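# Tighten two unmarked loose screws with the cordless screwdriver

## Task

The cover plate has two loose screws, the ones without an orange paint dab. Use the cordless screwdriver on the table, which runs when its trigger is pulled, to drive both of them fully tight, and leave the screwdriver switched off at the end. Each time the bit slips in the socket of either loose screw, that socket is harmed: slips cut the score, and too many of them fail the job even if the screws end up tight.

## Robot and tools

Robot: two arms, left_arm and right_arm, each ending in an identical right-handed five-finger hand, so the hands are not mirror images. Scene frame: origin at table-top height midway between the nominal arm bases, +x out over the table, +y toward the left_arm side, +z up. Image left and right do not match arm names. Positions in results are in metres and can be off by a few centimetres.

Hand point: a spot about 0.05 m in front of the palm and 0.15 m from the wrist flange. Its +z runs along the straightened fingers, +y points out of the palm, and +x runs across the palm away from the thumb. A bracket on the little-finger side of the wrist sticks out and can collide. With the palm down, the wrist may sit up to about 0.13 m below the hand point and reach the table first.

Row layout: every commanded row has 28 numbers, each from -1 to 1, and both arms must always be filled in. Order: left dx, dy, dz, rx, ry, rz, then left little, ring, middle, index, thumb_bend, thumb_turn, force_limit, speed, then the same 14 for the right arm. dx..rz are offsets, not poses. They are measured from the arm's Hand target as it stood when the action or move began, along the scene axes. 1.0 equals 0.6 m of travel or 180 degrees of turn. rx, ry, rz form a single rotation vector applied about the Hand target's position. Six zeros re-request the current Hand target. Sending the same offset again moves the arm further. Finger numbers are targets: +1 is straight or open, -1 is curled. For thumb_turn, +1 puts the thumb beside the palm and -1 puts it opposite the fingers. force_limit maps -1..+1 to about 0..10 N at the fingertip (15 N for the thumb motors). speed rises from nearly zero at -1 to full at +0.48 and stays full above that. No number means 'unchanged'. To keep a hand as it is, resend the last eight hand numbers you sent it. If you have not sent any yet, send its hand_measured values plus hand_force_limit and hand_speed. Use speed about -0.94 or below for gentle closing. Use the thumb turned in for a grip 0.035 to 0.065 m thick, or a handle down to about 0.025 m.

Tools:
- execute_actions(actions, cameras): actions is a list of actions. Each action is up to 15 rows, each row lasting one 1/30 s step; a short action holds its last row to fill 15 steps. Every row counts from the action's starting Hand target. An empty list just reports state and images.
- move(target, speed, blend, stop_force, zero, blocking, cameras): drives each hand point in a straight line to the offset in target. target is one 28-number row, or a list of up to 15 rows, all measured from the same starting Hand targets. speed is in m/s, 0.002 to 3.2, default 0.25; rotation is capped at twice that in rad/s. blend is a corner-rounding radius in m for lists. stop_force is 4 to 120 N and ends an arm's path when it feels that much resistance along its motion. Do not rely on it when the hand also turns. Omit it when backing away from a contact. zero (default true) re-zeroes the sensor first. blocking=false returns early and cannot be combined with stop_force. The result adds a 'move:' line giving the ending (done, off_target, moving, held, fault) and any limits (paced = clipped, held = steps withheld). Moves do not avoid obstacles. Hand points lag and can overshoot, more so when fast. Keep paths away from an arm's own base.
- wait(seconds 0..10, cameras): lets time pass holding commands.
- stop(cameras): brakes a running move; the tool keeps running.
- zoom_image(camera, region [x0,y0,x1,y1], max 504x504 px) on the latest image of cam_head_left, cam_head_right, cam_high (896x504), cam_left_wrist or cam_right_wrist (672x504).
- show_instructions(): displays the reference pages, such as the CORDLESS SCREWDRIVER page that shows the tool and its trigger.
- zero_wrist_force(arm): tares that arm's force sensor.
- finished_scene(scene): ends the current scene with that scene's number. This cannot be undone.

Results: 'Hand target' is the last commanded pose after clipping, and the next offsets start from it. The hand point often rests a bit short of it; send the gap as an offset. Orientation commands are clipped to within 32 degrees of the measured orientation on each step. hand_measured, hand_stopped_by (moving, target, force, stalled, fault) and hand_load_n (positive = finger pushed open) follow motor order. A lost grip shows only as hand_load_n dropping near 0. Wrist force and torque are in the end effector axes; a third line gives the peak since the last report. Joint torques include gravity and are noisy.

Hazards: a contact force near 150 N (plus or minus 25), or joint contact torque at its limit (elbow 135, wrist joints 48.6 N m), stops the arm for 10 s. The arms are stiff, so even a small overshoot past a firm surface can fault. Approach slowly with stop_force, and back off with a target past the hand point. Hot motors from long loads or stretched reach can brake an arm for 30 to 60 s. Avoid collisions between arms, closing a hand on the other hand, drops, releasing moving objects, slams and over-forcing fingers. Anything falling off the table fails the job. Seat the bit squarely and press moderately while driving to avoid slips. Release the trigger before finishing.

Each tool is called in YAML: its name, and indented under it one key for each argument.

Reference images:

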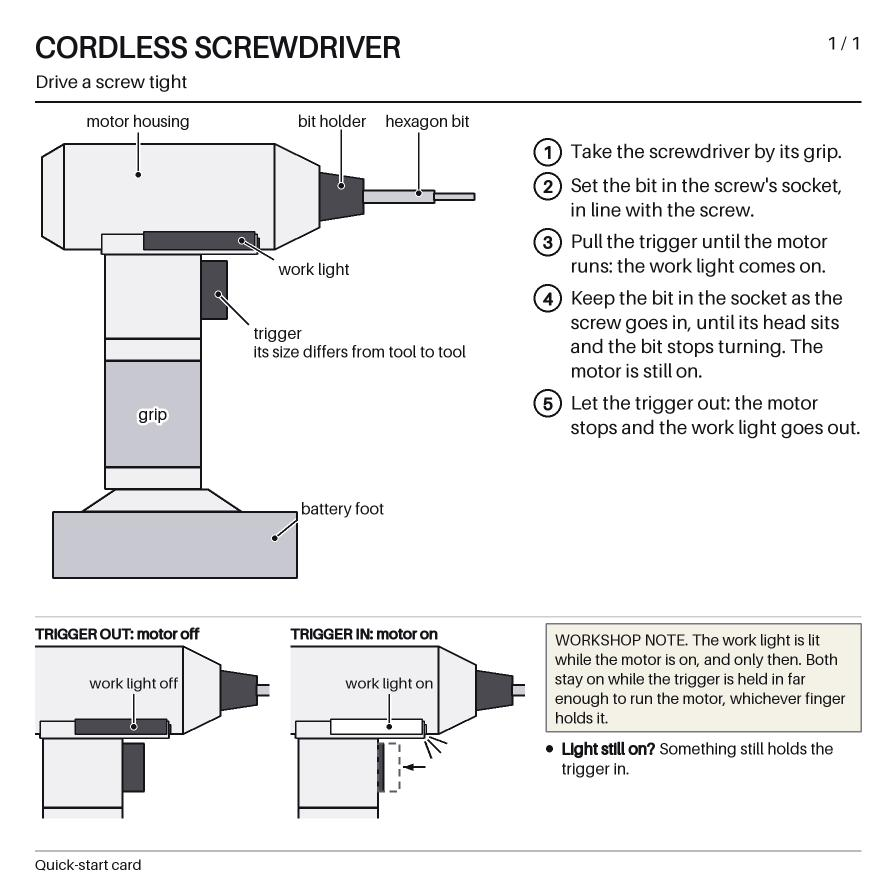

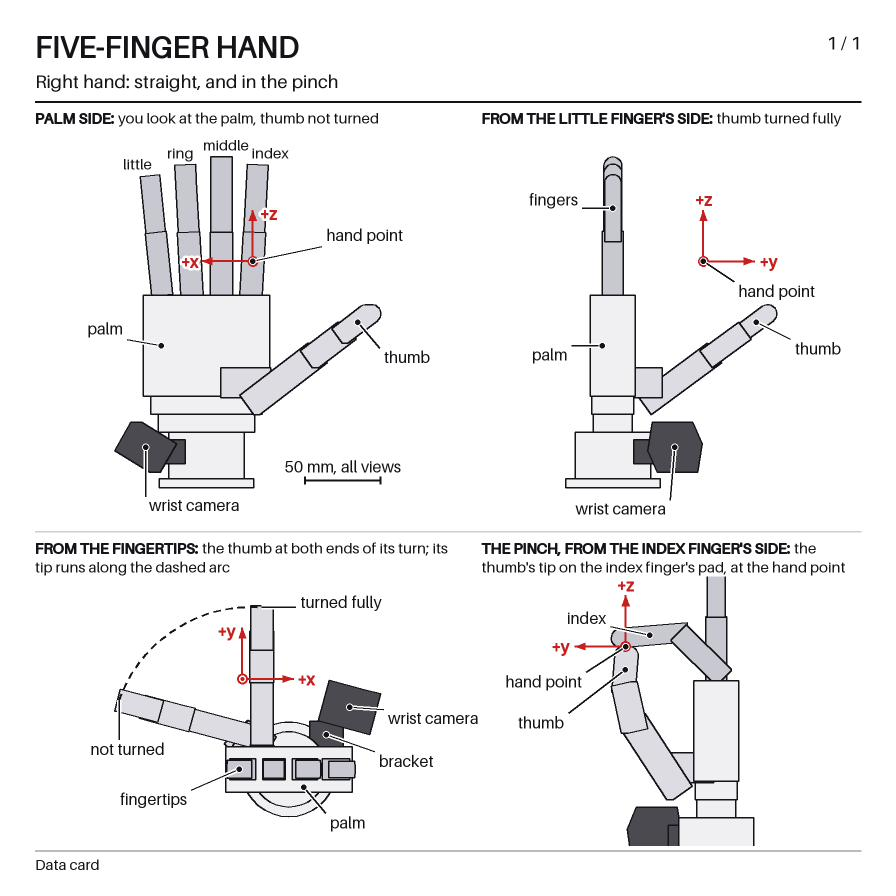

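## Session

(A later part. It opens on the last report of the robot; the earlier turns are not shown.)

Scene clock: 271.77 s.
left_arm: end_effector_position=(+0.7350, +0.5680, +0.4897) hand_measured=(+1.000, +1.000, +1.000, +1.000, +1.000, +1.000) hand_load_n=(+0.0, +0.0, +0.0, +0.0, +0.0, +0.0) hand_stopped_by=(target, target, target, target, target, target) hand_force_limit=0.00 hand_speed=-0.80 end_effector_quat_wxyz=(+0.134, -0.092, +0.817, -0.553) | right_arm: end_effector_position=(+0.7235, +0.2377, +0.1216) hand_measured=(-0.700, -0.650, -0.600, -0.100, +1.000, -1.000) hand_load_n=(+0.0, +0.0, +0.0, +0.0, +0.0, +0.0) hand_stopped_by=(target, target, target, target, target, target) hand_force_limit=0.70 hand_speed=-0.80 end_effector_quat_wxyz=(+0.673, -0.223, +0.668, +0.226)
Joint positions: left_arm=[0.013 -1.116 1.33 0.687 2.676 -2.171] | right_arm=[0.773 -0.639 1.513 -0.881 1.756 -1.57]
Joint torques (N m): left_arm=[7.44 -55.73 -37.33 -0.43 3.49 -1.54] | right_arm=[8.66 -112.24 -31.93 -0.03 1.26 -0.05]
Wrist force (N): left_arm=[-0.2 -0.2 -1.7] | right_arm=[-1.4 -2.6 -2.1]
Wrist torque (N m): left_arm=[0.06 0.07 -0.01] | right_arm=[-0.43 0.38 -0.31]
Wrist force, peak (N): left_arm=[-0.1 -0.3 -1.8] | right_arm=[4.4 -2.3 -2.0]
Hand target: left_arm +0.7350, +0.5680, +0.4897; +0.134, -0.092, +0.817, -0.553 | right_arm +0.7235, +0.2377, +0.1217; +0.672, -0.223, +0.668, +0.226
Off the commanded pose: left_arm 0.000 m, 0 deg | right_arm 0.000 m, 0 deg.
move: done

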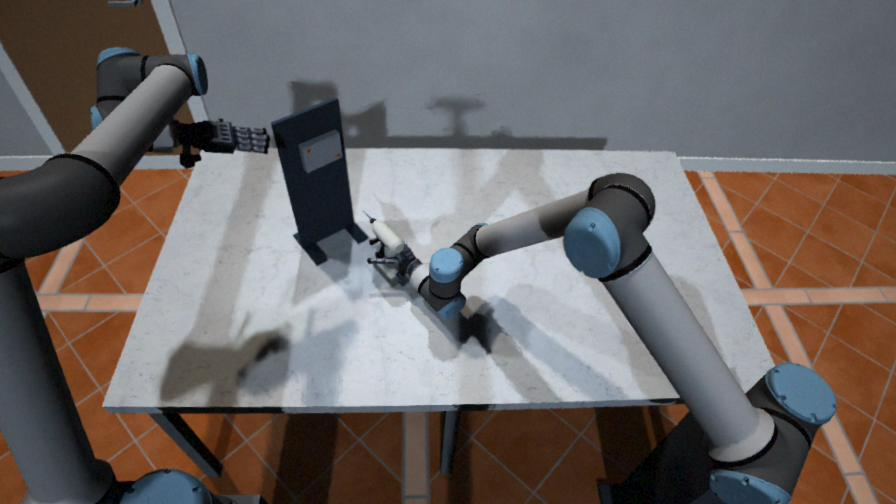

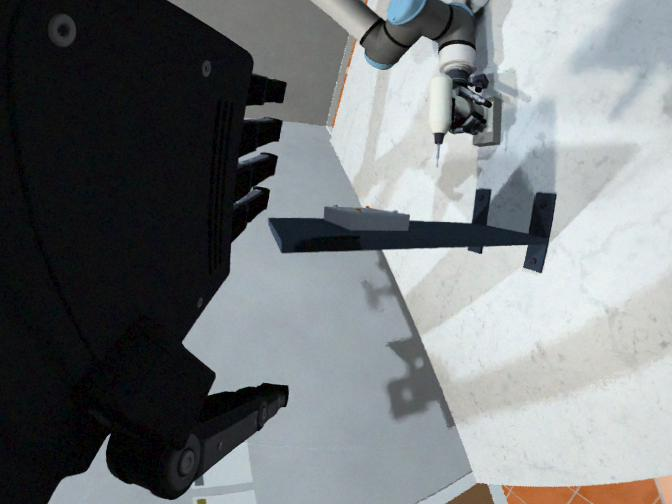

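move:
  target: [0,0,0,0,0,0,1,1,1,1,1,1,0,-0.8,0,0,-0.004,0,0,0,1,1,1,1,1,-1,0.7,-0.7]
  speed: 0.02
  cameras: ["cam_head_left"]

zoom_image:
  camera: "cam_head_left"
  region: [350, 200, 450, 300]

move:
  target: [0,0,0,0,0,0,1,1,1,1,1,1,0,-0.8,-0.06,-0.045,0,0,0,0,1,1,1,1,1,-1,0.7,-0.7]
  speed: 0.04
  cameras: ["cam_head_left","cam_left_wrist"]

zoom_image:
  camera: "cam_head_left"
  region: [350, 200, 450, 300]

Scene clock: 274.30 s.
left_arm: end_effector_position=(+0.7350, +0.5680, +0.4897) hand_measured=(+1.000, +1.000, +1.000, +1.000, +1.000, +1.000) hand_load_n=(+0.0, +0.0, +0.0, +0.0, +0.0, +0.0) hand_stopped_by=(target, target, target, target, target, target) hand_force_limit=0.00 hand_speed=-0.80 end_effector_quat_wxyz=(+0.134, -0.092, +0.817, -0.553) | right_arm: end_effector_position=(+0.7235, +0.2377, +0.1193) hand_measured=(+1.000, +1.000, +1.000, +1.000, +1.000, -1.000) hand_load_n=(+0.0, +0.0, +0.5, +0.0, +0.0, +0.0) hand_stopped_by=(target, target, target, target, target, target) hand_force_limit=0.70 hand_speed=-0.70 end_effector_quat_wxyz=(+0.672, -0.223, +0.668, +0.226)
Joint positions: left_arm=[0.013 -1.116 1.33 0.687 2.676 -2.171] | right_arm=[0.773 -0.636 1.513 -0.884 1.756 -1.57]
Joint torques (N m): left_arm=[7.13 -56.94 -34.9 -0.12 3.51 -1.95] | right_arm=[8.82 -111.4 -27.47 -0.17 1.15 -0.08]
Wrist force (N): left_arm=[-0.2 0.0 -1.3] | right_arm=[-1.4 -2.8 -2.0]
Wrist torque (N m): left_arm=[0.07 0.06 0.00] | right_arm=[-0.48 0.39 -0.30]
Wrist force, peak (N): left_arm=[-0.1 0.2 -1.8] | right_arm=[-1.6 -3.0 -2.6]
Hand target: left_arm +0.7350, +0.5680, +0.4897; +0.134, -0.092, +0.817, -0.553 | right_arm +0.7235, +0.2377, +0.1193; +0.672, -0.223, +0.668, +0.226
Off the commanded pose: left_arm 0.000 m, 0 deg | right_arm 0.000 m, 0 deg.
move: done

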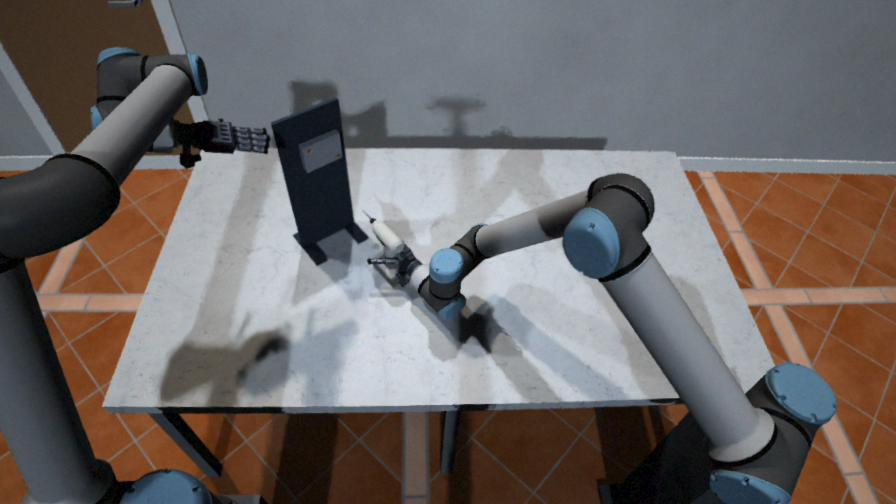

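Scaled by 5.040.

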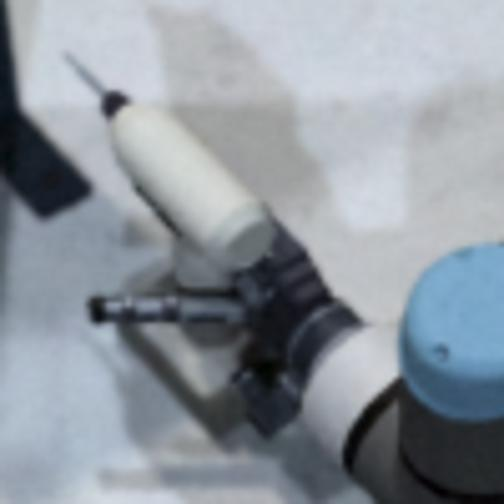

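Scene clock: 275.73 s.
left_arm: end_effector_position=(+0.7350, +0.5680, +0.4897) hand_measured=(+1.000, +1.000, +1.000, +1.000, +1.000, +1.000) hand_load_n=(+0.0, +0.0, +0.0, +0.0, +0.0, -0.5) hand_stopped_by=(target, target, target, target, target, target) hand_force_limit=0.00 hand_speed=-0.80 end_effector_quat_wxyz=(+0.134, -0.092, +0.817, -0.553) | right_arm: end_effector_position=(+0.6874, +0.2107, +0.1194) hand_measured=(+1.000, +1.000, +1.000, +1.000, +1.000, -1.000) hand_load_n=(+0.0, +0.0, +0.0, +0.0, +0.0, +0.0) hand_stopped_by=(target, target, target, target, target, target) hand_force_limit=0.70 hand_speed=-0.70 end_effector_quat_wxyz=(+0.673, -0.223, +0.668, +0.227)
Joint positions: left_arm=[0.013 -1.116 1.33 0.687 2.676 -2.171] | right_arm=[0.783 -0.679 1.614 -0.943 1.767 -1.57]
Joint torques (N m): left_arm=[8.35 -58.06 -34.27 0.14 3.51 -2.07] | right_arm=[-1.61 -88.35 -32.31 0.8 0.24 -1.3]
Wrist force (N): left_arm=[-0.4 -0.1 -1.4] | right_arm=[-1.5 -2.7 -1.6]
Wrist torque (N m): left_arm=[0.05 0.09 -0.02] | right_arm=[-0.47 0.41 -0.29]
Wrist force, peak (N): left_arm=[0.0 -0.2 -2.0] | right_arm=[-1.5 -2.9 -2.9]
Hand target: left_arm +0.7350, +0.5680, +0.4897; +0.134, -0.092, +0.817, -0.553 | right_arm +0.6875, +0.2107, +0.1193; +0.672, -0.223, +0.668, +0.226
Off the commanded pose: left_arm 0.000 m, 0 deg | right_arm 0.000 m, 0 deg.
move: done

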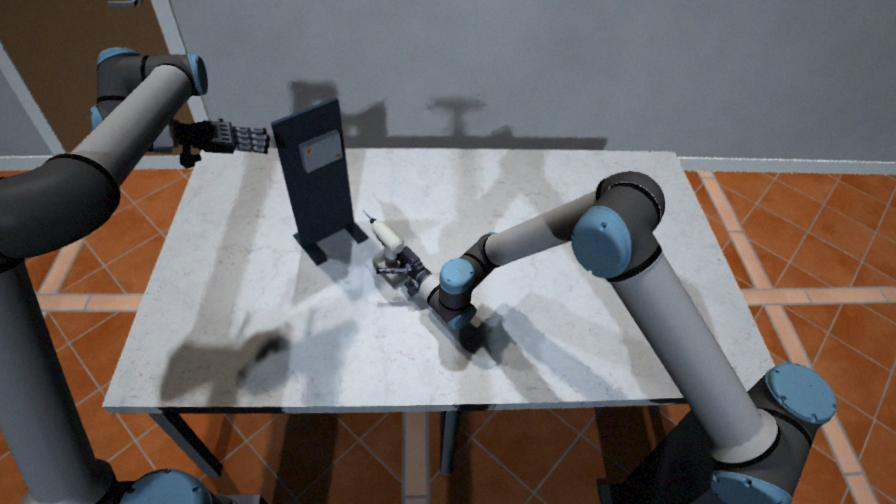

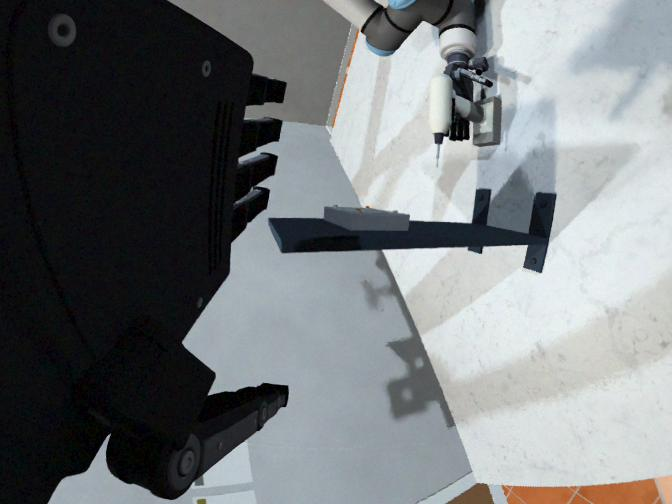

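Scaled by 5.040.

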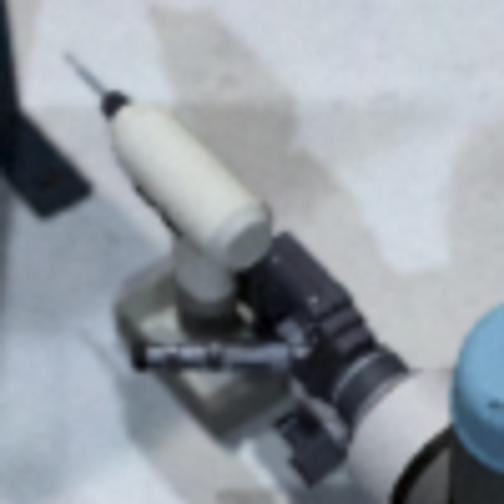

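move:
  target: [0,0,0,0,0,0,1,1,1,1,1,1,0,-0.8,-0.13,-0.095,0,0,0,0,1,1,1,1,1,-1,0.7,-0.7]
  speed: 0.1

zoom_image:
  camera: "cam_head_left"
  region: [350, 200, 450, 300]

Scene clock: 277.27 s.
left_arm: end_effector_position=(+0.7350, +0.5680, +0.4897) hand_measured=(+1.000, +1.000, +1.000, +1.000, +1.000, +1.000) hand_load_n=(+0.0, +0.0, +0.0, +0.0, +0.0, -0.5) hand_stopped_by=(target, target, target, target, target, target) hand_force_limit=0.00 hand_speed=-0.80 end_effector_quat_wxyz=(+0.134, -0.092, +0.817, -0.553) | right_arm: end_effector_position=(+0.6095, +0.1538, +0.1194) hand_measured=(+1.000, +1.000, +1.000, +1.000, +1.000, -1.000) hand_load_n=(+0.0, +0.0, +0.0, +0.0, +0.0, +0.0) hand_stopped_by=(target, target, target, target, target, target) hand_force_limit=0.70 hand_speed=-0.70 end_effector_quat_wxyz=(+0.673, -0.223, +0.668, +0.227)
Joint positions: left_arm=[0.013 -1.116 1.33 0.687 2.676 -2.171] | right_arm=[0.811 -0.759 1.813 -1.061 1.795 -1.57]
Joint torques (N m): left_arm=[7.28 -59.9 -35.19 -0.11 3.64 -1.86] | right_arm=[-15.17 -85.01 -19.39 -0.13 -1.42 -2.11]
Wrist force (N): left_arm=[0.0 -0.2 -1.5] | right_arm=[-1.2 -2.6 -1.9]
Wrist torque (N m): left_arm=[0.06 0.04 0.00] | right_arm=[-0.45 0.38 -0.28]
Wrist force, peak (N): left_arm=[-0.2 0.2 -1.9] | right_arm=[-1.4 -2.7 -3.9]
Hand target: left_arm +0.7350, +0.5680, +0.4897; +0.134, -0.092, +0.817, -0.553 | right_arm +0.6095, +0.1537, +0.1193; +0.672, -0.223, +0.668, +0.226
Off the commanded pose: left_arm 0.000 m, 0 deg | right_arm 0.000 m, 0 deg.
move: done

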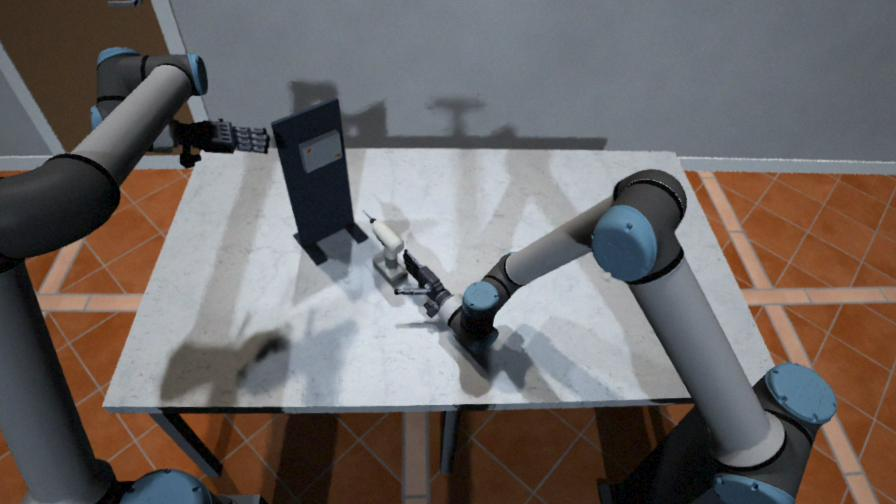

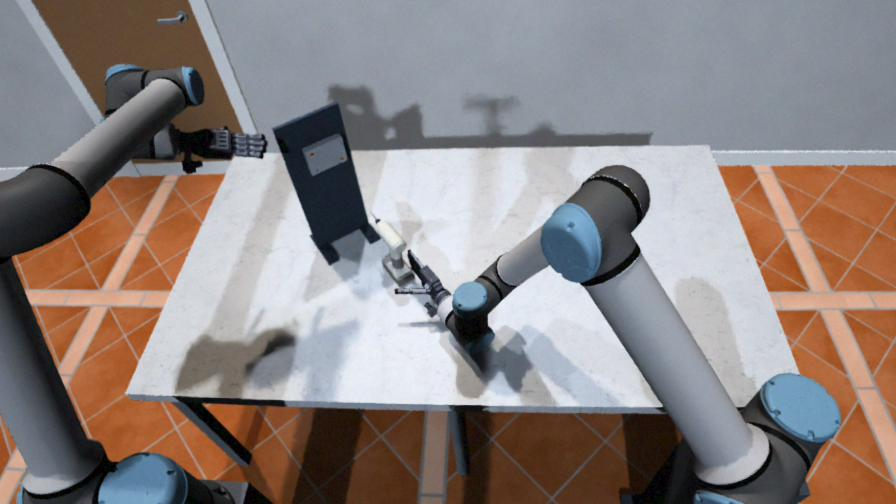

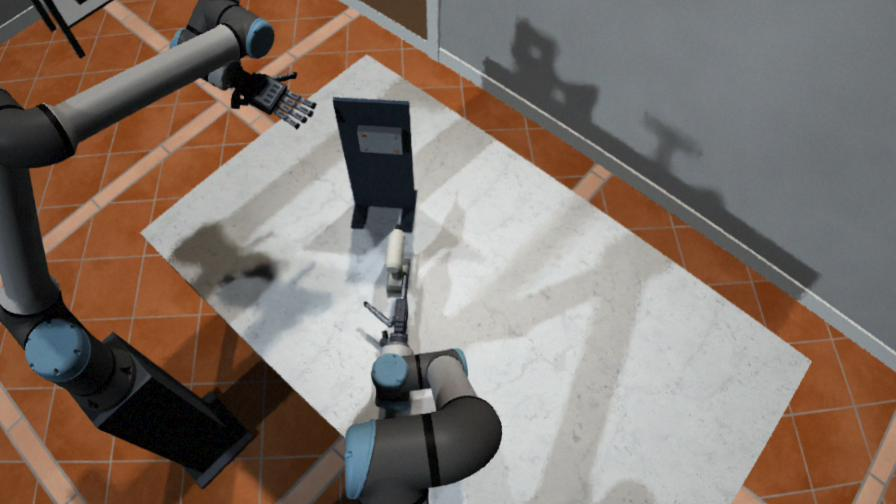

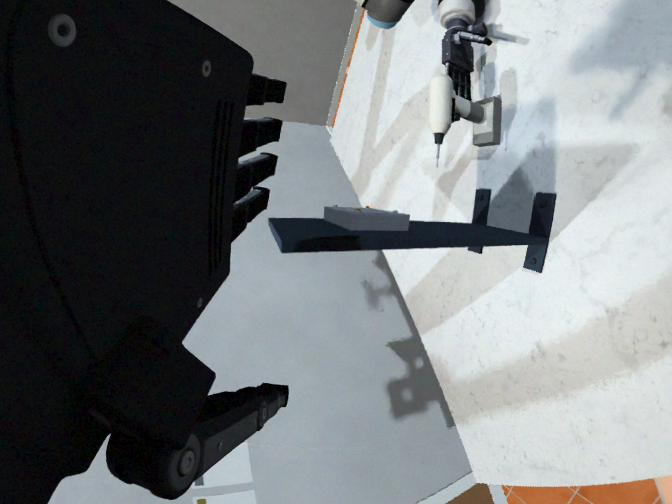

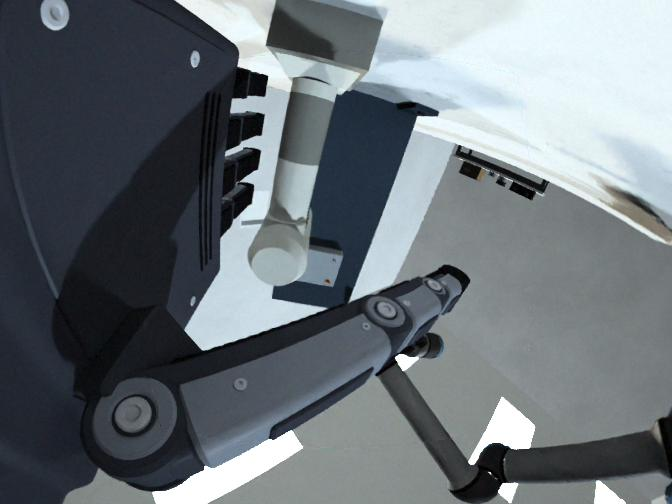

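Scaled by 5.040.

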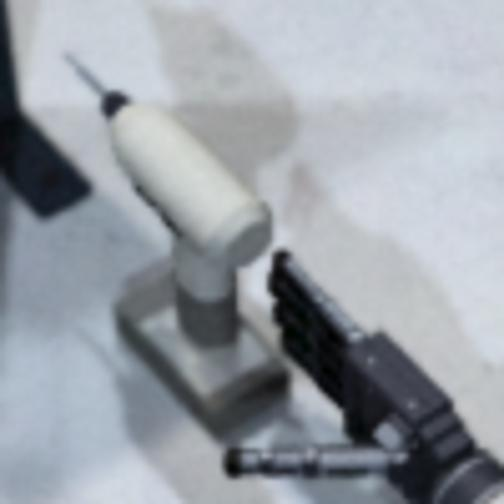

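finished_scene:
  scene: 1

The scene is finished: the task was done.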